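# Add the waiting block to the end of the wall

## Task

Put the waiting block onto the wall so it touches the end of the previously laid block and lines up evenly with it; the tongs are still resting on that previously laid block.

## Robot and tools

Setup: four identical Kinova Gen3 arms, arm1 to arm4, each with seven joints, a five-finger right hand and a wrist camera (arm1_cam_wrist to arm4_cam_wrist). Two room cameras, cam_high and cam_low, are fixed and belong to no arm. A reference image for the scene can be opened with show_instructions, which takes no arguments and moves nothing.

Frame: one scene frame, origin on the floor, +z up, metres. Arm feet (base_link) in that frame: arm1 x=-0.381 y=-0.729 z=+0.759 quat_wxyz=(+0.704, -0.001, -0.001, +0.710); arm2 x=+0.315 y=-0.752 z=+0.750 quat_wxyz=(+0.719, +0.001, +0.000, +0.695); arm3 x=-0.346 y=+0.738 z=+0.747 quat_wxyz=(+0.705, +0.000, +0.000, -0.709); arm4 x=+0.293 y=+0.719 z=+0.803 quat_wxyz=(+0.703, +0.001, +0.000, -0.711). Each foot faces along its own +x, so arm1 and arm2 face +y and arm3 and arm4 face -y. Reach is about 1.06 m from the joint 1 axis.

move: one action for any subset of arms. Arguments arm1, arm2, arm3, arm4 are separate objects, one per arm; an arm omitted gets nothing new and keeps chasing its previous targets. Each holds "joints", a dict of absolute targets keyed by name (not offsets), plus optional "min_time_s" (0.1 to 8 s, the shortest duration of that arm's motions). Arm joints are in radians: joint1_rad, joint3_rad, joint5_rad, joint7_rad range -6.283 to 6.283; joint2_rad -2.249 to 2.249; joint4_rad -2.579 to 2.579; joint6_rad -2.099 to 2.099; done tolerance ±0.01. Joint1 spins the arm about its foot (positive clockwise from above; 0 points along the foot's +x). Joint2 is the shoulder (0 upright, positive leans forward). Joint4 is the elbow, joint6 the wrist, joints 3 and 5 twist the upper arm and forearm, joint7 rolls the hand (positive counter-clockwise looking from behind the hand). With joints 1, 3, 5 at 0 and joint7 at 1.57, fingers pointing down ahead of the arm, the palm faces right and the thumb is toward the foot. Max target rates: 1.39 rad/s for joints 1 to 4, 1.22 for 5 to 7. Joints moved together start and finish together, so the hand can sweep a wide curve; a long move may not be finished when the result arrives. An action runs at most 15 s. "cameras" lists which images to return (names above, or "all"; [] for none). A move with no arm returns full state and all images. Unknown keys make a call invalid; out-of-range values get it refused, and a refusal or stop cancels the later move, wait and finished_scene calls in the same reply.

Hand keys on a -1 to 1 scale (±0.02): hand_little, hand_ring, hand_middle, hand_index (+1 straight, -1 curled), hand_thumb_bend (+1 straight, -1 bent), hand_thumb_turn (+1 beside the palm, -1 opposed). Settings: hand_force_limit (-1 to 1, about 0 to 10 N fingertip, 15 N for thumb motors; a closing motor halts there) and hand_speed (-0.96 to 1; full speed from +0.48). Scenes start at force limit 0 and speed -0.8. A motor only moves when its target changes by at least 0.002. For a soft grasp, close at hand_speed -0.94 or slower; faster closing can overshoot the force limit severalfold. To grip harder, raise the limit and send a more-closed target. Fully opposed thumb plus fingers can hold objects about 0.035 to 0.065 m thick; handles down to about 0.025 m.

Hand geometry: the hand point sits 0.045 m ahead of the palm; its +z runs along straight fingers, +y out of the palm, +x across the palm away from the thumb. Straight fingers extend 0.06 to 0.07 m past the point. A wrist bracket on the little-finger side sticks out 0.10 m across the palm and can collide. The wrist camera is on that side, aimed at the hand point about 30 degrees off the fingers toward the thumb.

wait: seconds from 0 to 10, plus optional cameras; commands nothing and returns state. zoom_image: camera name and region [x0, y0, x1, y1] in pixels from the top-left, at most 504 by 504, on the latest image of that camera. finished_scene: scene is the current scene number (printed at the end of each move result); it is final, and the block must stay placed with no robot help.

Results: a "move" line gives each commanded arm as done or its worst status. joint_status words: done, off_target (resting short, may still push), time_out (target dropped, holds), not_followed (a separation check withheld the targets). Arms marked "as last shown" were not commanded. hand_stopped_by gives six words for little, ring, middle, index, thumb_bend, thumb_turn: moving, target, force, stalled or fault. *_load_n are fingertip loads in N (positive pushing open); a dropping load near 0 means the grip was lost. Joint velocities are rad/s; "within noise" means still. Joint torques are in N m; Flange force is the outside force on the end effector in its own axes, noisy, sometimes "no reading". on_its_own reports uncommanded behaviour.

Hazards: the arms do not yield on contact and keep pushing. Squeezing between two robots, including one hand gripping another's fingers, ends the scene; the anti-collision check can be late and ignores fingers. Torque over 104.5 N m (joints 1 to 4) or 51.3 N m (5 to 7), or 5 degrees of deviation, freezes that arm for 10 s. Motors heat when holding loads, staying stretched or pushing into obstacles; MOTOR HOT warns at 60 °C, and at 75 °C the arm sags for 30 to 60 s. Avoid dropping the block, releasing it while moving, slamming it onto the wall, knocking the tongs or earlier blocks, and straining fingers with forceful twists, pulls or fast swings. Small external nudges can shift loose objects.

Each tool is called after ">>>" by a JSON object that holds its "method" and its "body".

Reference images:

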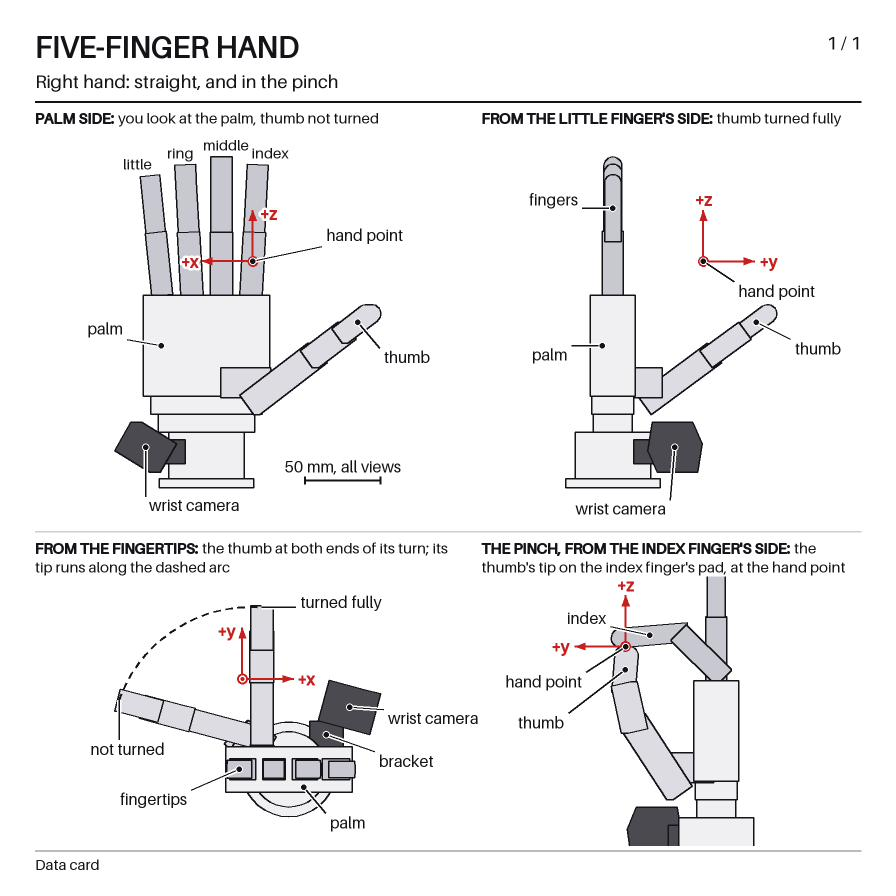

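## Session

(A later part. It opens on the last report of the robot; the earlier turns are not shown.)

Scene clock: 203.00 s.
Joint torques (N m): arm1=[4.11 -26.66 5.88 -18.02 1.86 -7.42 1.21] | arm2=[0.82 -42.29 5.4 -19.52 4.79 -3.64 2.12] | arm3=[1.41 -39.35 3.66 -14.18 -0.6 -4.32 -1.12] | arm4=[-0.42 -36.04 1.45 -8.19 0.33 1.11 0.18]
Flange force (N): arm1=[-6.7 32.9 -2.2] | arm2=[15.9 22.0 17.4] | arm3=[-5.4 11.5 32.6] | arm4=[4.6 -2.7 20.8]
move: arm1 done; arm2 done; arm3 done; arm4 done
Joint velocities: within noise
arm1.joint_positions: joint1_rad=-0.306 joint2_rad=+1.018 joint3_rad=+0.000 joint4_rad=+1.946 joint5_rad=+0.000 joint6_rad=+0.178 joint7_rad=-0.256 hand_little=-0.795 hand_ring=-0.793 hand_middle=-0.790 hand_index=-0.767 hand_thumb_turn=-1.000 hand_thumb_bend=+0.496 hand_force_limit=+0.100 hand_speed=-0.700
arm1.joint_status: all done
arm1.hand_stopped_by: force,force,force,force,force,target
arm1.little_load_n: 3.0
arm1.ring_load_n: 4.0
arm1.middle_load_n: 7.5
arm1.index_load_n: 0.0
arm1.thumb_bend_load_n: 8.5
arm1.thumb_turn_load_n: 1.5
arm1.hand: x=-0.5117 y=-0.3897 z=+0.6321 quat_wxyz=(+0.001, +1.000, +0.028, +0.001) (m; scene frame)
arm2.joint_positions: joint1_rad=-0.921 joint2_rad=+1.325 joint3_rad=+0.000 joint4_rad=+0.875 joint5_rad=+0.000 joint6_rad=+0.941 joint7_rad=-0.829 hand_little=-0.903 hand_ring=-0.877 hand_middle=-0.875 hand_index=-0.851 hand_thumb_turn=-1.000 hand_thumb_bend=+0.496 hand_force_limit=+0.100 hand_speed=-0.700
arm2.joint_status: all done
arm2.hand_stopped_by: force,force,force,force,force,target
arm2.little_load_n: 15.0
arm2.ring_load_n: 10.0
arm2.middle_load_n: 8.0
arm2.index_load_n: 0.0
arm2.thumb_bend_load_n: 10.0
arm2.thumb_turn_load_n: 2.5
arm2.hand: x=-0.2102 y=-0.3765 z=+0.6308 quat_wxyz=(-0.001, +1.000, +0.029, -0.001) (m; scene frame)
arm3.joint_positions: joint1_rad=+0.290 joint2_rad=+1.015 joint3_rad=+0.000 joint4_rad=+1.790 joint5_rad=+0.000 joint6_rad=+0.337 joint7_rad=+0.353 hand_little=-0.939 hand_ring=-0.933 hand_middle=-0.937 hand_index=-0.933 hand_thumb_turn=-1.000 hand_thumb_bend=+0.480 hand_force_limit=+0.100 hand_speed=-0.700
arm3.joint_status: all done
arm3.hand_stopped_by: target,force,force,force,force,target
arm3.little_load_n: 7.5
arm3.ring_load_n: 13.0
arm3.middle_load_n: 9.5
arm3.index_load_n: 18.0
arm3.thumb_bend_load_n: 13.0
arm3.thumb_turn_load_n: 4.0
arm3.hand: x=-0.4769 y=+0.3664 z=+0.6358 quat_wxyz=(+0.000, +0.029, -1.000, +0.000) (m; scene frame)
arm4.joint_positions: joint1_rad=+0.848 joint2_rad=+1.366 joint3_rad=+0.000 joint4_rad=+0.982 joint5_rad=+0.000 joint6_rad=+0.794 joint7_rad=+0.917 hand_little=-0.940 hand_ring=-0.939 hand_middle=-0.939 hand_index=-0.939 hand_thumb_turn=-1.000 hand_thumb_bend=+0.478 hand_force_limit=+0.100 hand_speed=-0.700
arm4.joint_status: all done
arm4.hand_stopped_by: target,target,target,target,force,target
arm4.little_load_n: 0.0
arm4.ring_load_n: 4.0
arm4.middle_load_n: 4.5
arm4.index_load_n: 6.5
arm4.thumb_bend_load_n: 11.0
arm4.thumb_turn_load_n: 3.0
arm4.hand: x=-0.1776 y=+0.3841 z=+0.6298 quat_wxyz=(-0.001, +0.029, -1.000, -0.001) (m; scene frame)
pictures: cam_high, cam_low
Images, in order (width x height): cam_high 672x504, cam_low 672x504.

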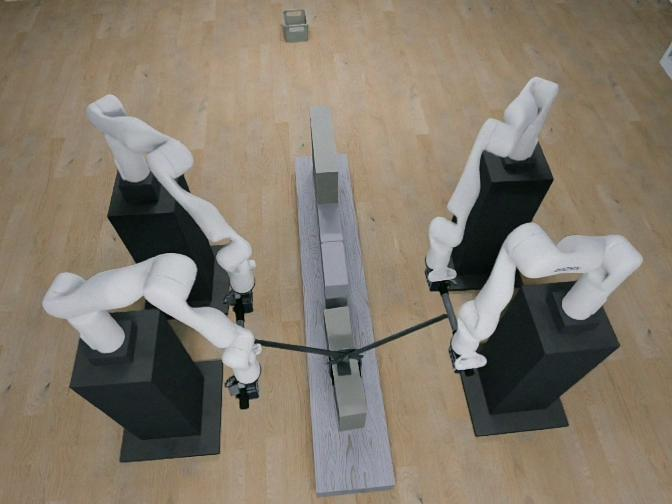

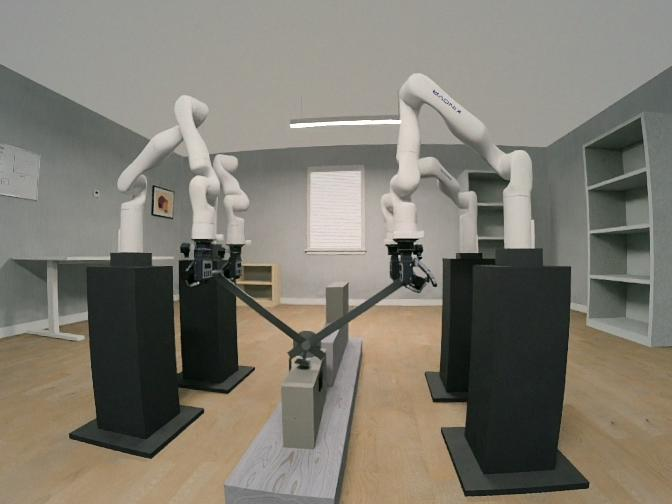

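>>> {"method": "move", "body": {"arm1": {"joints":{"joint1_rad":-0.3133,"joint2_rad":0.9393,"joint4_rad":1.9683,"joint6_rad":0.2340,"joint7_rad":-0.2718},"min_time_s":2}, "arm2": {"joints":{"joint1_rad":-0.9282,"joint2_rad":1.2700,"joint4_rad":0.9009,"joint6_rad":0.9707,"joint7_rad":-0.8443},"min_time_s":2}, "arm3": {"joints":{"joint1_rad":0.2833,"joint2_rad":0.9493,"joint4_rad":1.8008,"joint6_rad":0.3915,"joint7_rad":0.3390},"min_time_s":2}, "arm4": {"joints":{"joint1_rad":0.8401,"joint2_rad":1.3082,"joint4_rad":1.0108,"joint6_rad":0.8226,"joint7_rad":0.9014},"min_time_s":2}, "cameras": ["cam_high","cam_low"]}}

>>> {"method": "zoom_image", "body": {"camera": "cam_high", "region": [300, 290, 420, 425]}}

>>> {"method": "zoom_image", "body": {"camera": "cam_low", "region": [240, 310, 380, 450]}}

Scene clock: 211.37 s.
Joint torques (N m): arm1=[0.65 -33.96 0.87 -11.82 1.1 -2.69 1] | arm2=[-1.71 -52.41 2.4 -22.11 3 -1.85 2.21] | arm3=[1.43 -35.55 3.17 -17.7 -1.56 -5.95 -2.01] | arm4=[-4.82 -50.04 -1.57 -11.14 -1.33 3.44 -0.57]
Flange force (N): arm1=[-0.6 17.0 32.1] | arm2=[15.5 15.9 37.2] | arm3=[-6.6 19.8 21.4] | arm4=[13.8 0.5 47.2]
move: arm1 done; arm2 done; arm3 done; arm4 done
Joint velocities: within noise
arm1.joint_positions: joint1_rad=-0.313 joint2_rad=+0.939 joint3_rad=+0.000 joint4_rad=+1.968 joint5_rad=+0.000 joint6_rad=+0.234 joint7_rad=-0.272 hand_little=-0.795 hand_ring=-0.792 hand_middle=-0.790 hand_index=-0.767 hand_thumb_turn=-1.000 hand_thumb_bend=+0.496 hand_force_limit=+0.100 hand_speed=-0.700
arm1.joint_status: all done
arm1.hand_stopped_by: force,force,force,force,force,target
arm1.little_load_n: 8.5
arm1.ring_load_n: 9.5
arm1.middle_load_n: 8.0
arm1.index_load_n: 0.0
arm1.thumb_bend_load_n: 8.5
arm1.thumb_turn_load_n: 1.5
arm1.hand: x=-0.5149 y=-0.3914 z=+0.6631 quat_wxyz=(+0.001, +1.000, +0.024, +0.001) (m; scene frame)
arm2.joint_positions: joint1_rad=-0.928 joint2_rad=+1.270 joint3_rad=+0.000 joint4_rad=+0.901 joint5_rad=+0.000 joint6_rad=+0.971 joint7_rad=-0.844 hand_little=-0.903 hand_ring=-0.876 hand_middle=-0.875 hand_index=-0.851 hand_thumb_turn=-1.000 hand_thumb_bend=+0.496 hand_force_limit=+0.100 hand_speed=-0.700
arm2.joint_status: all done
arm2.hand_stopped_by: force,force,force,force,force,target
arm2.little_load_n: 18.0
arm2.ring_load_n: 12.5
arm2.middle_load_n: 9.5
arm2.index_load_n: 0.0
arm2.thumb_bend_load_n: 10.0
arm2.thumb_turn_load_n: 2.0
arm2.hand: x=-0.2132 y=-0.3803 z=+0.6611 quat_wxyz=(-0.001, +1.000, +0.025, -0.001) (m; scene frame)
arm3.joint_positions: joint1_rad=+0.283 joint2_rad=+0.949 joint3_rad=+0.000 joint4_rad=+1.801 joint5_rad=+0.000 joint6_rad=+0.392 joint7_rad=+0.339 hand_little=-0.939 hand_ring=-0.933 hand_middle=-0.937 hand_index=-0.933 hand_thumb_turn=-1.000 hand_thumb_bend=+0.480 hand_force_limit=+0.100 hand_speed=-0.700
arm3.joint_status: all done
arm3.hand_stopped_by: target,force,force,force,force,target
arm3.little_load_n: 8.5
arm3.ring_load_n: 14.5
arm3.middle_load_n: 11.0
arm3.index_load_n: 20.5
arm3.thumb_bend_load_n: 12.5
arm3.thumb_turn_load_n: 4.0
arm3.hand: x=-0.4739 y=+0.3643 z=+0.6648 quat_wxyz=(+0.000, +0.025, -1.000, +0.000) (m; scene frame)
arm4.joint_positions: joint1_rad=+0.840 joint2_rad=+1.308 joint3_rad=+0.000 joint4_rad=+1.011 joint5_rad=+0.000 joint6_rad=+0.823 joint7_rad=+0.901 hand_little=-0.940 hand_ring=-0.939 hand_middle=-0.939 hand_index=-0.939 hand_thumb_turn=-1.000 hand_thumb_bend=+0.478 hand_force_limit=+0.100 hand_speed=-0.700
arm4.joint_status: all done
arm4.hand_stopped_by: target,target,target,target,force,target
arm4.little_load_n: 0.0
arm4.ring_load_n: 6.0
arm4.middle_load_n: 8.5
arm4.index_load_n: 10.0
arm4.thumb_bend_load_n: 11.0
arm4.thumb_turn_load_n: 3.0
arm4.hand: x=-0.1745 y=+0.3795 z=+0.6597 quat_wxyz=(-0.001, +0.025, -1.000, -0.001) (m; scene frame)
pictures: cam_high, cam_low
Images, in order (width x height): cam_high 672x504, cam_low 672x504.

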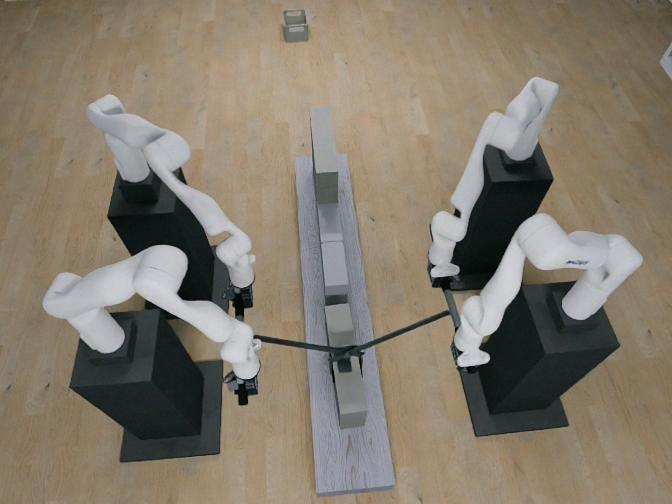

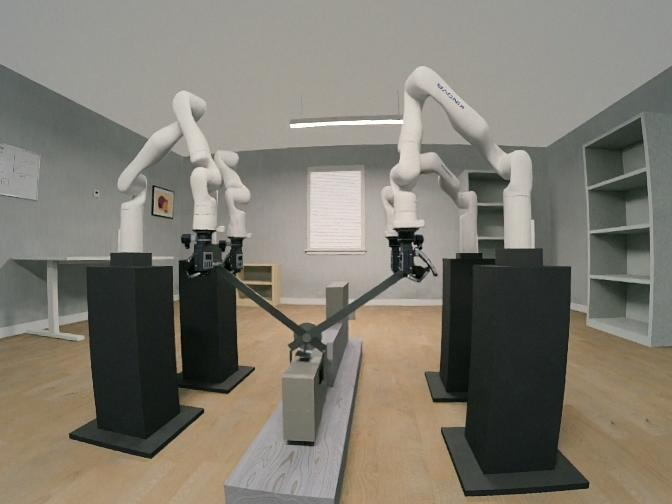

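Scaled by 3.733 from the camera's 672x504 image, which has a finer 960x720 frame.

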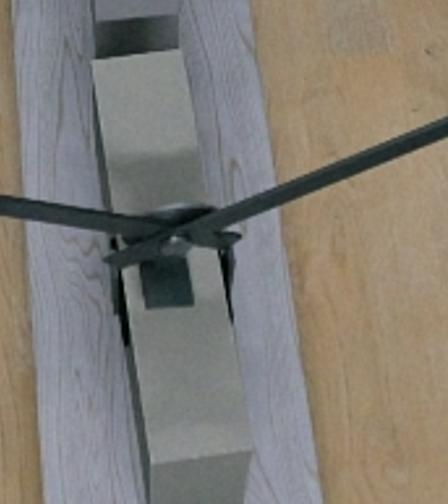

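Scaled by 3.600 from the camera's 672x504 image, which has a finer 960x720 frame.

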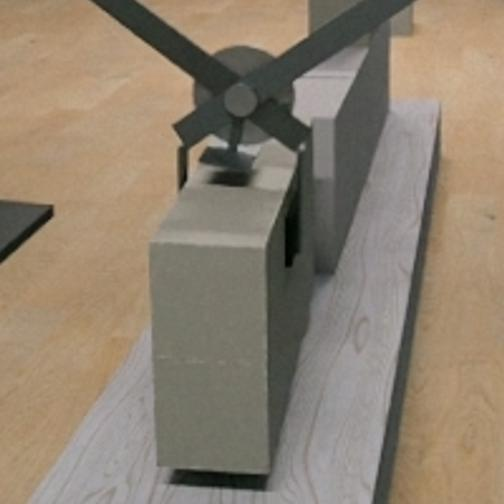

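>>> {"method": "move", "body": {"arm1": {"joints":{"joint1_rad":-0.3133,"joint2_rad":0.6512,"joint4_rad":1.9657,"joint6_rad":0.5248,"joint7_rad":-0.2718},"min_time_s":3}, "arm2": {"joints":{"joint1_rad":-0.9264,"joint2_rad":1.0952,"joint4_rad":0.8863,"joint6_rad":1.1601,"joint7_rad":-0.8425},"min_time_s":3}, "arm3": {"joints":{"joint1_rad":0.2833,"joint2_rad":0.6942,"joint4_rad":1.7870,"joint6_rad":0.6604,"joint7_rad":0.3390},"min_time_s":3}, "arm4": {"joints":{"joint1_rad":0.8384,"joint2_rad":1.1049,"joint4_rad":1.0527,"joint6_rad":0.9840,"joint7_rad":0.8997},"min_time_s":3}, "cameras": ["cam_high","cam_low"]}}

Scene clock: 221.80 s.
Joint torques (N m): arm1=[4.04 -32.33 4.57 -20 2.63 -4.11 1.03] | arm2=[4.72 -52.57 6.64 -28.55 5.44 -4.96 2.64] | arm3=[-0.42 -35.27 0.89 -22.3 -2.4 -5.57 -2.05] | arm4=[-15.06 -51.44 -9.29 -21.06 -5.17 -1.99 -0.63]
Flange force (N): arm1=[-7.0 26.5 34.4] | arm2=[20.7 35.4 39.2] | arm3=[-3.8 23.5 30.6] | arm4=[7.1 25.5 40.2]
move: arm1 done; arm2 done; arm3 done; arm4 done
Joint velocities: within noise
arm1.joint_positions: joint1_rad=-0.313 joint2_rad=+0.651 joint3_rad=+0.000 joint4_rad=+1.965 joint5_rad=+0.000 joint6_rad=+0.525 joint7_rad=-0.272 hand_little=-0.794 hand_ring=-0.792 hand_middle=-0.790 hand_index=-0.767 hand_thumb_turn=-1.000 hand_thumb_bend=+0.496 hand_force_limit=+0.100 hand_speed=-0.700
arm1.joint_status: all done
arm1.hand_stopped_by: force,force,force,force,force,target
arm1.little_load_n: 10.5
arm1.ring_load_n: 10.5
arm1.middle_load_n: 8.0
arm1.index_load_n: 0.0
arm1.thumb_bend_load_n: 8.5
arm1.thumb_turn_load_n: 2.0
arm1.hand: x=-0.5152 y=-0.3910 z=+0.7831 quat_wxyz=(+0.001, +1.000, +0.024, +0.001) (m; scene frame)
arm2.joint_positions: joint1_rad=-0.926 joint2_rad=+1.098 joint3_rad=+0.000 joint4_rad=+0.886 joint5_rad=+0.000 joint6_rad=+1.160 joint7_rad=-0.842 hand_little=-0.899 hand_ring=-0.876 hand_middle=-0.875 hand_index=-0.851 hand_thumb_turn=-1.000 hand_thumb_bend=+0.496 hand_force_limit=+0.100 hand_speed=-0.700
arm2.joint_status: all done
arm2.hand_stopped_by: force,force,force,force,force,target
arm2.little_load_n: 21.5
arm2.ring_load_n: 15.5
arm2.middle_load_n: 10.5
arm2.index_load_n: 0.0
arm2.thumb_bend_load_n: 10.0
arm2.thumb_turn_load_n: 2.5
arm2.hand: x=-0.2124 y=-0.3794 z=+0.7791 quat_wxyz=(+0.000, +1.000, +0.025, +0.000) (m; scene frame)
arm3.joint_positions: joint1_rad=+0.283 joint2_rad=+0.694 joint3_rad=+0.000 joint4_rad=+1.787 joint5_rad=+0.000 joint6_rad=+0.660 joint7_rad=+0.339 hand_little=-0.939 hand_ring=-0.933 hand_middle=-0.936 hand_index=-0.932 hand_thumb_turn=-1.000 hand_thumb_bend=+0.480 hand_force_limit=+0.100 hand_speed=-0.700
arm3.joint_status: all done
arm3.hand_stopped_by: target,force,force,force,force,target
arm3.little_load_n: 7.5
arm3.ring_load_n: 14.5
arm3.middle_load_n: 11.5
arm3.index_load_n: 23.5
arm3.thumb_bend_load_n: 13.0
arm3.thumb_turn_load_n: 3.5
arm3.hand: x=-0.4739 y=+0.3644 z=+0.7855 quat_wxyz=(+0.000, +0.025, -1.000, +0.001) (m; scene frame)
arm4.joint_positions: joint1_rad=+0.838 joint2_rad=+1.107 joint3_rad=+0.000 joint4_rad=+1.053 joint5_rad=+0.000 joint6_rad=+0.984 joint7_rad=+0.900 hand_little=-0.940 hand_ring=-0.939 hand_middle=-0.939 hand_index=-0.939 hand_thumb_turn=-1.000 hand_thumb_bend=+0.478 hand_force_limit=+0.100 hand_speed=-0.700
arm4.joint_status: all done
arm4.hand_stopped_by: target,target,target,target,force,target
arm4.little_load_n: 0.0
arm4.ring_load_n: 4.5
arm4.middle_load_n: 9.0
arm4.index_load_n: 12.0
arm4.thumb_bend_load_n: 11.0
arm4.thumb_turn_load_n: 3.0
arm4.hand: x=-0.1744 y=+0.3782 z=+0.7783 quat_wxyz=(-0.002, +0.025, -1.000, -0.001) (m; scene frame)
pictures: cam_high, cam_low
Images, in order (width x height): cam_high 672x504, cam_low 672x504.

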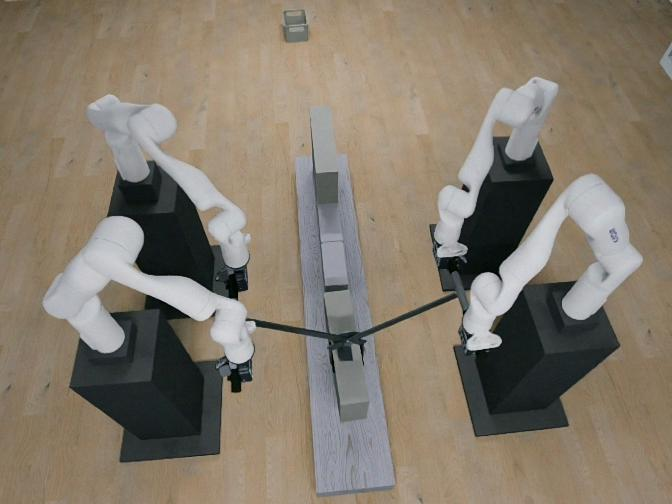

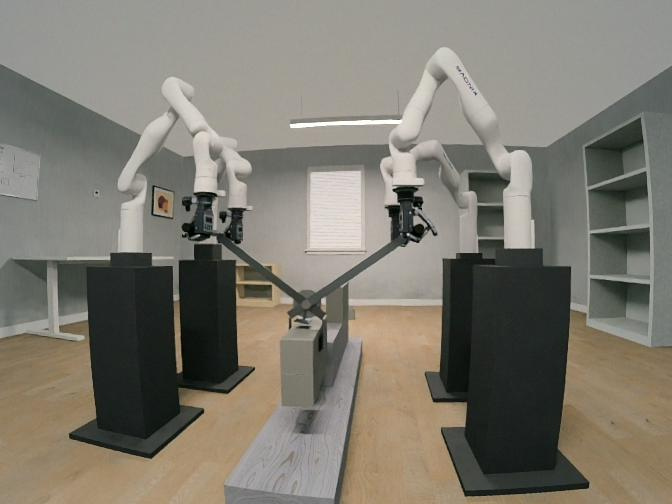

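>>> {"method": "move", "body": {"arm1": {"joints":{"joint1_rad":-0.1800,"joint2_rad":0.4376,"joint4_rad":1.8603,"joint6_rad":0.8438,"joint7_rad":-0.1885},"min_time_s":3}, "arm2": {"joints":{"joint1_rad":-0.8771,"joint2_rad":0.8626,"joint4_rad":1.0140,"joint6_rad":1.2650,"joint7_rad":-0.8432},"min_time_s":3}, "arm3": {"joints":{"joint1_rad":0.0999,"joint2_rad":0.4473,"joint4_rad":1.7872,"joint6_rad":0.9071,"joint7_rad":0.1056},"min_time_s":3}, "arm4": {"joints":{"joint1_rad":0.7351,"joint2_rad":0.8136,"joint4_rad":1.2968,"joint6_rad":1.0311,"joint7_rad":0.7464},"min_time_s":3}, "cameras": ["cam_high","cam_low"]}}

>>> {"method": "zoom_image", "body": {"camera": "cam_high", "region": [290, 240, 410, 400]}}

>>> {"method": "zoom_image", "body": {"camera": "cam_low", "region": [240, 240, 400, 400]}}

Scene clock: 226.30 s.
Joint torques (N m): arm1=[6 -26.16 5.71 -26.25 4.58 -7.24 1.25] | arm2=[7.1 -55.95 7.31 -36.46 5.49 -7.8 2.3] | arm3=[-0.29 -29.17 2.03 -26.87 -1.03 -7.19 -2.3] | arm4=[-15.11 -48.74 -10.04 -28.95 -5.7 -6.38 -0.71]
Flange force (N): arm1=[-12.7 36.3 25.7] | arm2=[23.1 43.3 55.4] | arm3=[0.8 30.5 29.9] | arm4=[2.3 36.5 42.8]
move: arm1 done; arm2 done; arm3 done; arm4 done
TORQUE WARNING: arm2's joint2_rad reached its warning level (56.7 N m). A warning alone does not stop the arm.
Joint velocities: arm1=[within noise] | arm2=[within noise] | arm3=[within noise] | arm4=[0 0.005 0 0 0.001 0 -0.002]
arm1.joint_positions: joint1_rad=-0.180 joint2_rad=+0.438 joint3_rad=+0.000 joint4_rad=+1.860 joint5_rad=+0.000 joint6_rad=+0.844 joint7_rad=-0.189 hand_little=-0.794 hand_ring=-0.792 hand_middle=-0.790 hand_index=-0.767 hand_thumb_turn=-1.000 hand_thumb_bend=+0.496 hand_force_limit=+0.100 hand_speed=-0.700
arm1.joint_status: all done
arm1.hand_stopped_by: force,force,force,force,force,target
arm1.little_load_n: 6.5
arm1.ring_load_n: 8.5
arm1.middle_load_n: 8.5
arm1.index_load_n: 0.0
arm1.thumb_bend_load_n: 8.5
arm1.thumb_turn_load_n: 2.0
arm1.hand: x=-0.4646 y=-0.3783 z=+0.8928 quat_wxyz=(+0.001, +1.000, -0.001, +0.001) (m; scene frame)
arm2.joint_positions: joint1_rad=-0.877 joint2_rad=+0.863 joint3_rad=+0.000 joint4_rad=+1.014 joint5_rad=+0.000 joint6_rad=+1.265 joint7_rad=-0.843 hand_little=-0.882 hand_ring=-0.876 hand_middle=-0.875 hand_index=-0.850 hand_thumb_turn=-1.000 hand_thumb_bend=+0.496 hand_force_limit=+0.100 hand_speed=-0.700
arm2.joint_status: all done
arm2.hand_stopped_by: force,force,force,force,force,target
arm2.little_load_n: 14.0
arm2.ring_load_n: 16.5
arm2.middle_load_n: 12.5
arm2.index_load_n: 2.0
arm2.thumb_bend_load_n: 10.0
arm2.thumb_turn_load_n: 2.0
arm2.hand: x=-0.1617 y=-0.3821 z=+0.8925 quat_wxyz=(-0.001, +1.000, +0.000, +0.000) (m; scene frame)
arm3.joint_positions: joint1_rad=+0.100 joint2_rad=+0.447 joint3_rad=+0.000 joint4_rad=+1.787 joint5_rad=+0.000 joint6_rad=+0.907 joint7_rad=+0.106 hand_little=-0.938 hand_ring=-0.933 hand_middle=-0.936 hand_index=-0.932 hand_thumb_turn=-1.000 hand_thumb_bend=+0.480 hand_force_limit=+0.100 hand_speed=-0.700
arm3.joint_status: all done
arm3.hand_stopped_by: target,force,force,force,force,target
arm3.little_load_n: 12.0
arm3.ring_load_n: 18.0
arm3.middle_load_n: 11.5
arm3.index_load_n: 20.5
arm3.thumb_bend_load_n: 13.0
arm3.thumb_turn_load_n: 3.5
arm3.hand: x=-0.3854 y=+0.3741 z=+0.8961 quat_wxyz=(+0.000, +0.000, -1.000, +0.001) (m; scene frame)
arm4.joint_positions: joint1_rad=+0.735 joint2_rad=+0.813 joint3_rad=+0.000 joint4_rad=+1.297 joint5_rad=+0.000 joint6_rad=+1.031 joint7_rad=+0.746 hand_little=-0.940 hand_ring=-0.939 hand_middle=-0.939 hand_index=-0.938 hand_thumb_turn=-1.000 hand_thumb_bend=+0.479 hand_force_limit=+0.100 hand_speed=-0.700
arm4.joint_status: all done
arm4.hand_stopped_by: target,target,target,target,force,target
arm4.little_load_n: 2.0
arm4.ring_load_n: 9.0
arm4.middle_load_n: 10.5
arm4.index_load_n: 10.5
arm4.thumb_bend_load_n: 11.5
arm4.thumb_turn_load_n: 3.5
arm4.hand: x=-0.0858 y=+0.3729 z=+0.8923 quat_wxyz=(-0.001, +0.000, -1.000, -0.001) (m; scene frame)
pictures: cam_high, cam_low
Images, in order (width x height): cam_high 672x504, cam_low 672x504.

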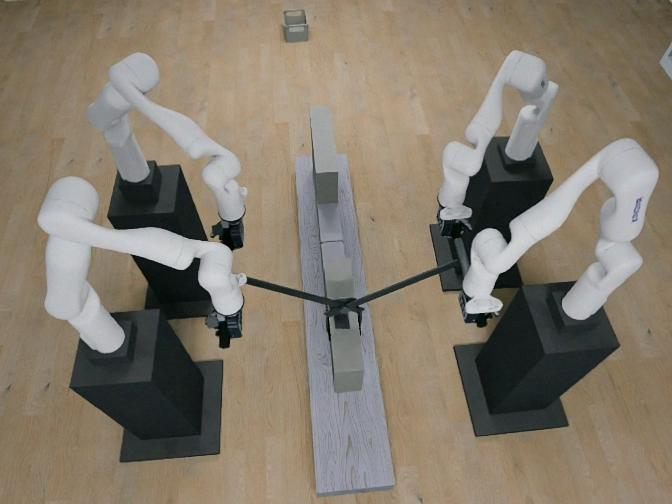

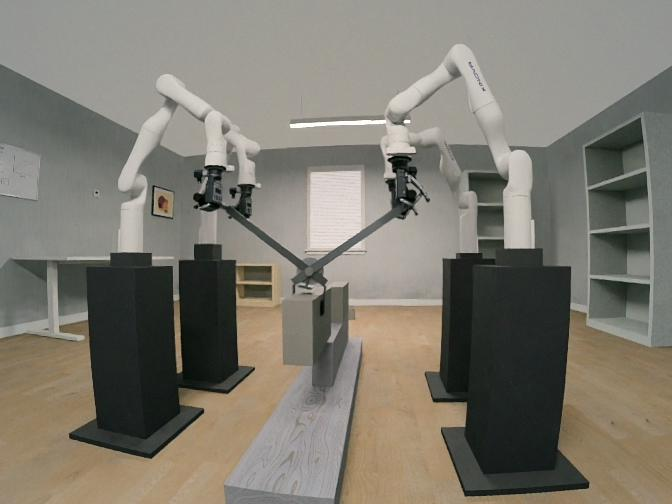

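Scaled by 3.150 from the camera's 672x504 image, which has a finer 960x720 frame.

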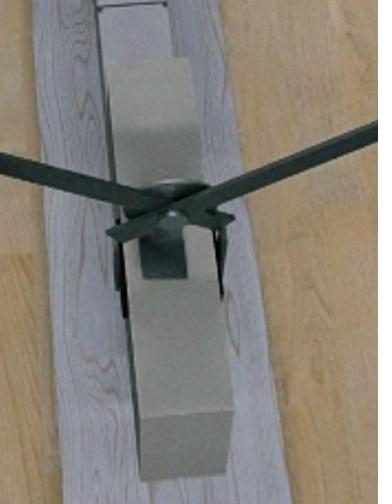

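Scaled by 3.150 from the camera's 672x504 image, which has a finer 960x720 frame.

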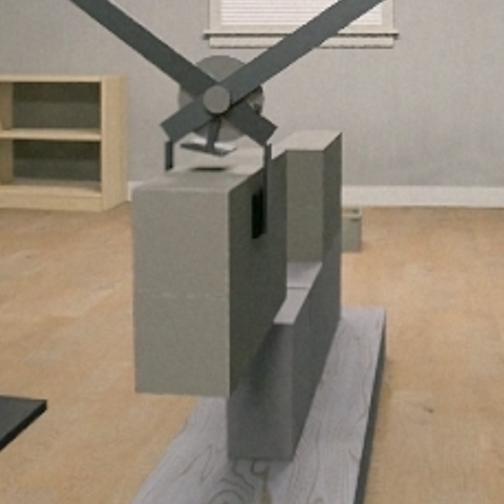

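>>> {"method": "move", "body": {"arm1": {"joints":{"joint1_rad":0.0162,"joint2_rad":0.4330,"joint4_rad":1.8682,"joint6_rad":0.8404,"joint7_rad":0.0077},"min_time_s":2}, "arm2": {"joints":{"joint1_rad":-0.7811,"joint2_rad":0.7292,"joint4_rad":1.2882,"joint6_rad":1.1242,"joint7_rad":-0.7472},"min_time_s":2}, "arm3": {"joints":{"joint1_rad":-0.0901,"joint2_rad":0.4366,"joint4_rad":1.8058,"joint6_rad":0.8993,"joint7_rad":-0.0844},"min_time_s":2}, "arm4": {"joints":{"joint1_rad":0.6211,"joint2_rad":0.7054,"joint4_rad":1.5259,"joint6_rad":0.9103,"joint7_rad":0.6324},"min_time_s":2}}}

>>> {"method": "move", "body": {"arm1": {"joints":{"joint1_rad":0.2095,"joint2_rad":0.4576,"joint4_rad":1.8247,"joint6_rad":0.8593,"joint7_rad":0.2010},"min_time_s":2}, "arm2": {"joints":{"joint1_rad":-0.6653,"joint2_rad":0.6247,"joint4_rad":1.4897,"joint6_rad":1.0272,"joint7_rad":-0.6314},"min_time_s":2}, "arm3": {"joints":{"joint1_rad":-0.2764,"joint2_rad":0.4565,"joint4_rad":1.7752,"joint6_rad":0.9098,"joint7_rad":-0.2707},"min_time_s":2}, "arm4": {"joints":{"joint1_rad":0.4839,"joint2_rad":0.6186,"joint4_rad":1.7035,"joint6_rad":0.8194,"joint7_rad":0.4952},"min_time_s":2}, "cameras": ["cam_high","cam_low"]}}

>>> {"method": "zoom_image", "body": {"camera": "cam_high", "region": [270, 140, 400, 350]}}

Scene clock: 234.47 s.
Joint torques (N m): arm1=[1.85 -26.74 1.46 -24.85 2.28 -6.11 1.11] | arm2=[7.73 -49.54 8.12 -37.4 5.64 -9.3 2.06] | arm3=[1.8 -26.79 4.26 -25.39 0.71 -6.98 -2.03] | arm4=[-13.03 -46.59 -9.29 -30.06 -5.12 -6.5 -0.8]
Flange force (N): arm1=[-8.9 28.9 28.5] | arm2=[17.7 47.7 50.9] | arm3=[1.1 29.5 25.4] | arm4=[3.9 37.4 47.4]
move: arm1 done; arm2 done; arm3 done; arm4 done
TORQUE WARNING: arm2's joint2_rad reached its warning level (56.7 N m). A warning alone does not stop the arm.
Joint velocities: within noise
arm1.joint_positions: joint1_rad=+0.016 joint2_rad=+0.433 joint3_rad=+0.000 joint4_rad=+1.868 joint5_rad=+0.000 joint6_rad=+0.840 joint7_rad=+0.008 hand_little=-0.794 hand_ring=-0.792 hand_middle=-0.790 hand_index=-0.767 hand_thumb_turn=-1.000 hand_thumb_bend=+0.496 hand_force_limit=+0.100 hand_speed=-0.700
arm1.joint_status: all done
arm1.hand_stopped_by: force,force,force,force,force,target
arm1.little_load_n: 6.5
arm1.ring_load_n: 8.5
arm1.middle_load_n: 8.5
arm1.index_load_n: 0.0
arm1.thumb_bend_load_n: 8.0
arm1.thumb_turn_load_n: 2.0
arm1.hand: x=-0.3836 y=-0.3784 z=+0.8930 quat_wxyz=(+0.001, +1.000, -0.001, +0.001) (m; scene frame)
arm2.joint_positions: joint1_rad=-0.781 joint2_rad=+0.729 joint3_rad=+0.000 joint4_rad=+1.288 joint5_rad=+0.000 joint6_rad=+1.124 joint7_rad=-0.747 hand_little=-0.882 hand_ring=-0.876 hand_middle=-0.875 hand_index=-0.850 hand_thumb_turn=-1.000 hand_thumb_bend=+0.496 hand_force_limit=+0.100 hand_speed=-0.700
arm2.joint_status: all done
arm2.hand_stopped_by: force,force,force,force,force,target
arm2.little_load_n: 13.5
arm2.ring_load_n: 17.0
arm2.middle_load_n: 13.0
arm2.index_load_n: 3.0
arm2.thumb_bend_load_n: 9.5
arm2.thumb_turn_load_n: 2.0
arm2.hand: x=-0.0807 y=-0.3819 z=+0.8916 quat_wxyz=(-0.001, +1.000, +0.000, -0.001) (m; scene frame)
arm3.joint_positions: joint1_rad=-0.090 joint2_rad=+0.437 joint3_rad=+0.000 joint4_rad=+1.806 joint5_rad=+0.000 joint6_rad=+0.899 joint7_rad=-0.084 hand_little=-0.938 hand_ring=-0.933 hand_middle=-0.936 hand_index=-0.932 hand_thumb_turn=-1.000 hand_thumb_bend=+0.480 hand_force_limit=+0.100 hand_speed=-0.700
arm3.joint_status: all done
arm3.hand_stopped_by: target,force,force,force,force,target
arm3.little_load_n: 12.0
arm3.ring_load_n: 18.0
arm3.middle_load_n: 11.5
arm3.index_load_n: 20.0
arm3.thumb_bend_load_n: 12.5
arm3.thumb_turn_load_n: 4.0
arm3.hand: x=-0.3044 y=+0.3741 z=+0.8961 quat_wxyz=(+0.000, +0.000, -1.000, +0.001) (m; scene frame)
arm4.joint_positions: joint1_rad=+0.621 joint2_rad=+0.705 joint3_rad=+0.000 joint4_rad=+1.526 joint5_rad=+0.000 joint6_rad=+0.910 joint7_rad=+0.632 hand_little=-0.940 hand_ring=-0.938 hand_middle=-0.939 hand_index=-0.938 hand_thumb_turn=-1.000 hand_thumb_bend=+0.479 hand_force_limit=+0.100 hand_speed=-0.700
arm4.joint_status: all done
arm4.hand_stopped_by: target,target,target,target,force,target
arm4.little_load_n: 2.5
arm4.ring_load_n: 10.0
arm4.middle_load_n: 11.5
arm4.index_load_n: 11.0
arm4.thumb_bend_load_n: 11.5
arm4.thumb_turn_load_n: 3.5
arm4.hand: x=-0.0047 y=+0.3730 z=+0.8923 quat_wxyz=(-0.001, +0.000, -1.000, -0.001) (m; scene frame)
pictures: none

Scene clock: 236.80 s.
Joint torques (N m): arm1=[-1.56 -28.26 -2.1 -21.41 0.2 -3.56 0.83] | arm2=[6.23 -44.18 7.14 -38.13 4.92 -10.84 1.9] | arm3=[3.16 -22.4 6.15 -22.97 2.57 -7.2 -1.98] | arm4=[-8.93 -46.61 -6.03 -28.71 -3.59 -4.41 -0.82]
Flange force (N): arm1=[-3.1 19.6 32.3] | arm2=[13.9 49.7 46.6] | arm3=[3.7 30.8 13.7] | arm4=[6.4 29.0 59.0]
move: arm1 done; arm2 done; arm3 done; arm4 done
Joint velocities: within noise
arm1.joint_positions: joint1_rad=+0.209 joint2_rad=+0.458 joint3_rad=+0.000 joint4_rad=+1.825 joint5_rad=+0.000 joint6_rad=+0.859 joint7_rad=+0.201 hand_little=-0.795 hand_ring=-0.792 hand_middle=-0.790 hand_index=-0.767 hand_thumb_turn=-1.000 hand_thumb_bend=+0.496 hand_force_limit=+0.100 hand_speed=-0.700
arm1.joint_status: all done
arm1.hand_stopped_by: force,force,force,force,force,target
arm1.little_load_n: 5.0
arm1.ring_load_n: 8.5
arm1.middle_load_n: 9.5
arm1.index_load_n: 0.0
arm1.thumb_bend_load_n: 8.0
arm1.thumb_turn_load_n: 1.5
arm1.hand: x=-0.3026 y=-0.3785 z=+0.8933 quat_wxyz=(+0.001, +1.000, -0.001, +0.001) (m; scene frame)
arm2.joint_positions: joint1_rad=-0.665 joint2_rad=+0.625 joint3_rad=+0.000 joint4_rad=+1.490 joint5_rad=+0.000 joint6_rad=+1.027 joint7_rad=-0.631 hand_little=-0.882 hand_ring=-0.876 hand_middle=-0.875 hand_index=-0.850 hand_thumb_turn=-1.000 hand_thumb_bend=+0.496 hand_force_limit=+0.100 hand_speed=-0.700
arm2.joint_status: all done
arm2.hand_stopped_by: force,force,force,force,force,target
arm2.little_load_n: 11.5
arm2.ring_load_n: 16.5
arm2.middle_load_n: 13.5
arm2.index_load_n: 4.5
arm2.thumb_bend_load_n: 9.5
arm2.thumb_turn_load_n: 2.0
arm2.hand: x=+0.0003 y=-0.3819 z=+0.8922 quat_wxyz=(-0.001, +1.000, +0.000, -0.001) (m; scene frame)
arm3.joint_positions: joint1_rad=-0.276 joint2_rad=+0.456 joint3_rad=+0.000 joint4_rad=+1.775 joint5_rad=+0.000 joint6_rad=+0.910 joint7_rad=-0.271 hand_little=-0.938 hand_ring=-0.933 hand_middle=-0.936 hand_index=-0.932 hand_thumb_turn=-1.000 hand_thumb_bend=+0.480 hand_force_limit=+0.100 hand_speed=-0.700
arm3.joint_status: all done
arm3.hand_stopped_by: target,force,force,force,force,target
arm3.little_load_n: 14.0
arm3.ring_load_n: 18.5
arm3.middle_load_n: 11.5
arm3.index_load_n: 17.5
arm3.thumb_bend_load_n: 13.0
arm3.thumb_turn_load_n: 4.0
arm3.hand: x=-0.2234 y=+0.3742 z=+0.8951 quat_wxyz=(+0.000, +0.000, -1.000, +0.001) (m; scene frame)
arm4.joint_positions: joint1_rad=+0.484 joint2_rad=+0.619 joint3_rad=+0.000 joint4_rad=+1.703 joint5_rad=+0.000 joint6_rad=+0.819 joint7_rad=+0.495 hand_little=-0.939 hand_ring=-0.938 hand_middle=-0.939 hand_index=-0.938 hand_thumb_turn=-1.000 hand_thumb_bend=+0.479 hand_force_limit=+0.100 hand_speed=-0.700
arm4.joint_status: all done
arm4.hand_stopped_by: target,target,target,target,force,target
arm4.little_load_n: 4.5
arm4.ring_load_n: 11.5
arm4.middle_load_n: 11.5
arm4.index_load_n: 10.5
arm4.thumb_bend_load_n: 11.0
arm4.thumb_turn_load_n: 3.0
arm4.hand: x=+0.0763 y=+0.3735 z=+0.8932 quat_wxyz=(-0.001, +0.000, -1.000, -0.001) (m; scene frame)
pictures: cam_high, cam_low
Images, in order (width x height): cam_high 672x504, cam_low 672x504.

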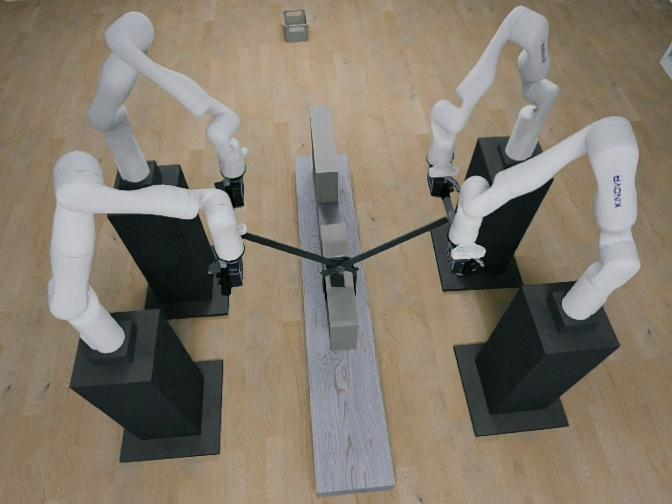

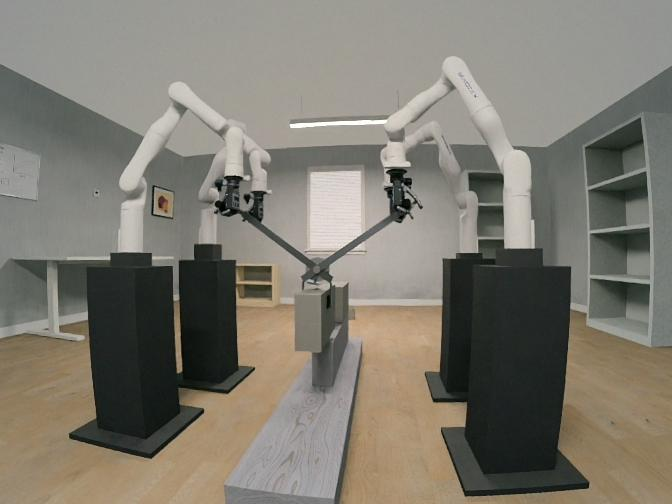

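Scaled by 2.400 from the camera's 672x504 image, which has a finer 960x720 frame.

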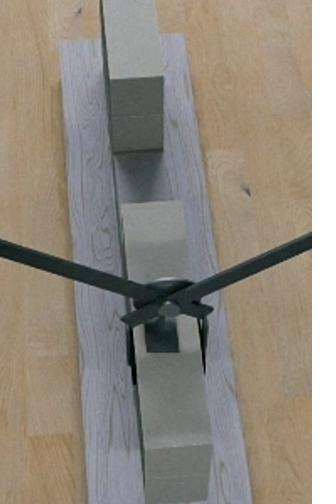

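>>> {"method": "move", "body": {"arm1": {"joints":{"joint1_rad":0.4452,"joint2_rad":0.5340,"joint4_rad":1.6858,"joint6_rad":0.9218,"joint7_rad":0.4367},"min_time_s":2.5}, "arm2": {"joints":{"joint1_rad":-0.4716,"joint2_rad":0.5229,"joint4_rad":1.6805,"joint6_rad":0.9383,"joint7_rad":-0.4377},"min_time_s":2.5}, "arm3": {"joints":{"joint1_rad":-0.5027,"joint2_rad":0.5247,"joint4_rad":1.6505,"joint6_rad":0.9664,"joint7_rad":-0.4970},"min_time_s":2.5}, "arm4": {"joints":{"joint1_rad":0.2567,"joint2_rad":0.5400,"joint4_rad":1.8679,"joint6_rad":0.7336,"joint7_rad":0.2680},"min_time_s":2.5}}}

>>> {"method": "move", "body": {"arm1": {"joints":{"joint1_rad":0.6369,"joint2_rad":0.6539,"joint4_rad":1.4574,"joint6_rad":1.0303,"joint7_rad":0.6284},"min_time_s":2.5}, "arm2": {"joints":{"joint1_rad":-0.2386,"joint2_rad":0.4672,"joint4_rad":1.7807,"joint6_rad":0.8937,"joint7_rad":-0.2047},"min_time_s":2.5}, "arm3": {"joints":{"joint1_rad":-0.6867,"joint2_rad":0.6393,"joint4_rad":1.4363,"joint6_rad":1.0660,"joint7_rad":-0.6810},"min_time_s":2.5}, "arm4": {"joints":{"joint1_rad":-0.0060,"joint2_rad":0.5043,"joint4_rad":1.9401,"joint6_rad":0.6972,"joint7_rad":0.0053},"min_time_s":2.5}, "cameras": ["cam_high","cam_low"]}}

>>> {"method": "zoom_image", "body": {"camera": "cam_high", "region": [270, 110, 400, 310]}}

>>> {"method": "zoom_image", "body": {"camera": "cam_low", "region": [270, 240, 390, 400]}}

Scene clock: 243.30 s.
Joint torques (N m): arm1=[-4.53 -25.76 -5.05 -17.76 -1.5 -3.17 0.62] | arm2=[4.6 -44.96 5.65 -40.6 3.85 -10.36 1.61] | arm3=[4.76 -27.84 7.78 -21.91 3.75 -4.42 -1.69] | arm4=[-5.46 -39 -3.37 -29.79 -2.32 -7.06 -0.71]
Flange force (N): arm1=[0.1 18.1 20.2] | arm2=[5.7 50.0 58.6] | arm3=[4.7 25.3 24.7] | arm4=[4.0 33.0 48.1]
move: arm1 done; arm2 done; arm3 done; arm4 done
TORQUE WARNING: arm2's joint4_rad reached its warning level (56.7 N m). A warning alone does not stop the arm.
Joint velocities: within noise
arm1.joint_positions: joint1_rad=+0.445 joint2_rad=+0.534 joint3_rad=+0.000 joint4_rad=+1.686 joint5_rad=+0.000 joint6_rad=+0.922 joint7_rad=+0.437 hand_little=-0.795 hand_ring=-0.792 hand_middle=-0.790 hand_index=-0.767 hand_thumb_turn=-1.000 hand_thumb_bend=+0.496 hand_force_limit=+0.100 hand_speed=-0.700
arm1.joint_status: all done
arm1.hand_stopped_by: force,force,force,force,force,target
arm1.little_load_n: 3.5
arm1.ring_load_n: 7.0
arm1.middle_load_n: 8.5
arm1.index_load_n: 0.0
arm1.thumb_bend_load_n: 8.5
arm1.thumb_turn_load_n: 1.5
arm1.hand: x=-0.1927 y=-0.3786 z=+0.8935 quat_wxyz=(+0.001, +1.000, -0.001, +0.001) (m; scene frame)
arm2.joint_positions: joint1_rad=-0.472 joint2_rad=+0.523 joint3_rad=+0.000 joint4_rad=+1.680 joint5_rad=+0.000 joint6_rad=+0.938 joint7_rad=-0.438 hand_little=-0.882 hand_ring=-0.876 hand_middle=-0.875 hand_index=-0.850 hand_thumb_turn=-1.000 hand_thumb_bend=+0.496 hand_force_limit=+0.100 hand_speed=-0.700
arm2.joint_status: all done
arm2.hand_stopped_by: force,force,force,force,force,target
arm2.little_load_n: 11.5
arm2.ring_load_n: 16.5
arm2.middle_load_n: 14.0
arm2.index_load_n: 5.0
arm2.thumb_bend_load_n: 9.5
arm2.thumb_turn_load_n: 2.0
arm2.hand: x=+0.1103 y=-0.3819 z=+0.8920 quat_wxyz=(-0.001, +1.000, +0.000, -0.001) (m; scene frame)
arm3.joint_positions: joint1_rad=-0.503 joint2_rad=+0.525 joint3_rad=+0.000 joint4_rad=+1.650 joint5_rad=+0.000 joint6_rad=+0.966 joint7_rad=-0.497 hand_little=-0.938 hand_ring=-0.933 hand_middle=-0.936 hand_index=-0.932 hand_thumb_turn=-1.000 hand_thumb_bend=+0.480 hand_force_limit=+0.100 hand_speed=-0.700
arm3.joint_status: all done
arm3.hand_stopped_by: target,force,force,force,force,target
arm3.little_load_n: 14.0
arm3.ring_load_n: 18.5
arm3.middle_load_n: 11.0
arm3.index_load_n: 17.5
arm3.thumb_bend_load_n: 13.0
arm3.thumb_turn_load_n: 4.0
arm3.hand: x=-0.1135 y=+0.3741 z=+0.8960 quat_wxyz=(+0.000, +0.000, -1.000, +0.001) (m; scene frame)
arm4.joint_positions: joint1_rad=+0.257 joint2_rad=+0.540 joint3_rad=+0.000 joint4_rad=+1.868 joint5_rad=+0.000 joint6_rad=+0.734 joint7_rad=+0.268 hand_little=-0.939 hand_ring=-0.938 hand_middle=-0.939 hand_index=-0.938 hand_thumb_turn=-1.000 hand_thumb_bend=+0.479 hand_force_limit=+0.100 hand_speed=-0.700
arm4.joint_status: all done
arm4.hand_stopped_by: target,target,target,target,force,target
arm4.little_load_n: 4.5
arm4.ring_load_n: 10.5
arm4.middle_load_n: 11.0
arm4.index_load_n: 9.0
arm4.thumb_bend_load_n: 11.0
arm4.thumb_turn_load_n: 3.0
arm4.hand: x=+0.1863 y=+0.3735 z=+0.8926 quat_wxyz=(-0.001, +0.000, -1.000, -0.001) (m; scene frame)
pictures: none

Scene clock: 246.13 s.
Joint torques (N m): arm1=[-5.2 -28.46 -5.41 -15.68 -1.89 -1.71 0.58] | arm2=[0.58 -42.3 1.84 -42.84 1.85 -11.57 1.39] | arm3=[5.07 -29.76 8 -20.53 4.15 -3.53 -1.52] | arm4=[-0.77 -38.37 1.1 -31.13 -0.35 -7.67 -0.61]
Flange force (N): arm1=[0.3 13.8 19.5] | arm2=[3.4 54.2 58.7] | arm3=[8.7 23.3 22.7] | arm4=[1.1 33.5 50.4]
move: arm1 done; arm2 done; arm3 done; arm4 done
TORQUE WARNING: arm2's joint4_rad reached its warning level (56.7 N m). A warning alone does not stop the arm.
TORQUE WARNING: arm4's joint4_rad reached its warning level (56.7 N m). A warning alone does not stop the arm.
Joint velocities: within noise
arm1.joint_positions: joint1_rad=+0.637 joint2_rad=+0.654 joint3_rad=+0.000 joint4_rad=+1.457 joint5_rad=+0.000 joint6_rad=+1.030 joint7_rad=+0.628 hand_little=-0.795 hand_ring=-0.792 hand_middle=-0.790 hand_index=-0.767 hand_thumb_turn=-1.000 hand_thumb_bend=+0.496 hand_force_limit=+0.100 hand_speed=-0.700
arm1.joint_status: all done
arm1.hand_stopped_by: force,force,force,force,force,target
arm1.little_load_n: 3.0
arm1.ring_load_n: 6.5
arm1.middle_load_n: 9.0
arm1.index_load_n: 0.0
arm1.thumb_bend_load_n: 8.5
arm1.thumb_turn_load_n: 1.0
arm1.hand: x=-0.0827 y=-0.3787 z=+0.8939 quat_wxyz=(+0.001, +1.000, -0.001, +0.001) (m; scene frame)
arm2.joint_positions: joint1_rad=-0.239 joint2_rad=+0.467 joint3_rad=+0.000 joint4_rad=+1.781 joint5_rad=+0.000 joint6_rad=+0.894 joint7_rad=-0.205 hand_little=-0.883 hand_ring=-0.876 hand_middle=-0.874 hand_index=-0.850 hand_thumb_turn=-1.000 hand_thumb_bend=+0.496 hand_force_limit=+0.100 hand_speed=-0.700
arm2.joint_status: all done
arm2.hand_stopped_by: force,force,force,force,force,target
arm2.little_load_n: 10.5
arm2.ring_load_n: 15.5
arm2.middle_load_n: 14.5
arm2.index_load_n: 6.5
arm2.thumb_bend_load_n: 9.5
arm2.thumb_turn_load_n: 2.5
arm2.hand: x=+0.2203 y=-0.3818 z=+0.8920 quat_wxyz=(-0.001, +1.000, +0.000, -0.001) (m; scene frame)
arm3.joint_positions: joint1_rad=-0.687 joint2_rad=+0.639 joint3_rad=+0.000 joint4_rad=+1.436 joint5_rad=+0.000 joint6_rad=+1.066 joint7_rad=-0.681 hand_little=-0.938 hand_ring=-0.933 hand_middle=-0.936 hand_index=-0.932 hand_thumb_turn=-1.000 hand_thumb_bend=+0.480 hand_force_limit=+0.100 hand_speed=-0.700
arm3.joint_status: all done
arm3.hand_stopped_by: target,force,force,force,force,target
arm3.little_load_n: 14.5
arm3.ring_load_n: 19.0
arm3.middle_load_n: 11.0
arm3.index_load_n: 16.5
arm3.thumb_bend_load_n: 13.0
arm3.thumb_turn_load_n: 4.0
arm3.hand: x=-0.0035 y=+0.3740 z=+0.8961 quat_wxyz=(+0.000, +0.000, -1.000, +0.001) (m; scene frame)
arm4.joint_positions: joint1_rad=-0.006 joint2_rad=+0.504 joint3_rad=+0.000 joint4_rad=+1.940 joint5_rad=+0.000 joint6_rad=+0.697 joint7_rad=+0.005 hand_little=-0.939 hand_ring=-0.938 hand_middle=-0.939 hand_index=-0.938 hand_thumb_turn=-1.000 hand_thumb_bend=+0.479 hand_force_limit=+0.100 hand_speed=-0.700
arm4.joint_status: all done
arm4.hand_stopped_by: target,target,target,target,force,target
arm4.little_load_n: 6.5
arm4.ring_load_n: 11.5
arm4.middle_load_n: 11.0
arm4.index_load_n: 8.5
arm4.thumb_bend_load_n: 11.0
arm4.thumb_turn_load_n: 3.5
arm4.hand: x=+0.2963 y=+0.3736 z=+0.8929 quat_wxyz=(-0.001, +0.000, -1.000, -0.001) (m; scene frame)
pictures: cam_high, cam_low
Images, in order (width x height): cam_high 672x504, cam_low 672x504.

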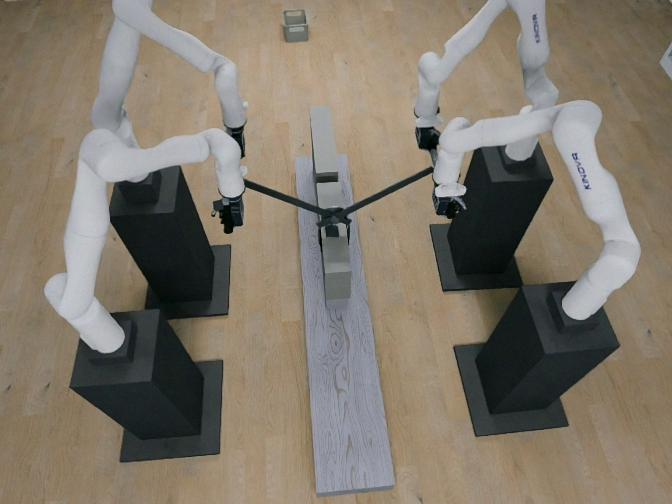

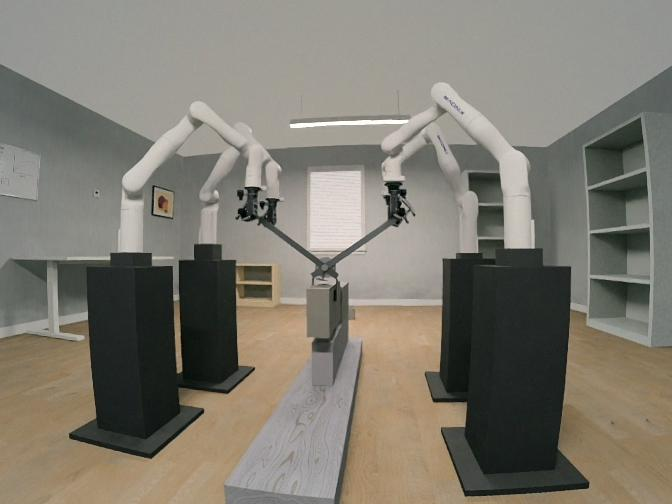

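Scaled by 2.520 from the camera's 672x504 image, which has a finer 960x720 frame.

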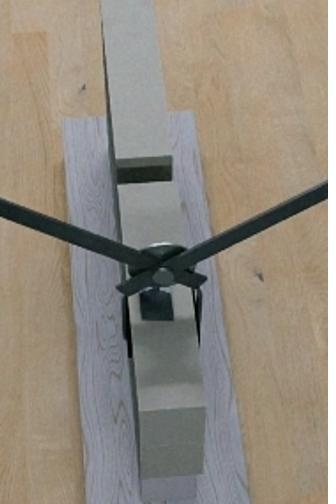

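Scaled by 3.150 from the camera's 672x504 image, which has a finer 960x720 frame.

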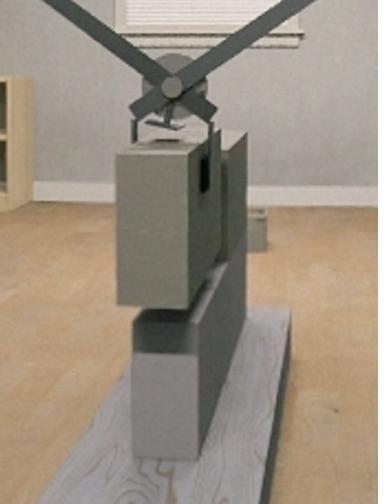

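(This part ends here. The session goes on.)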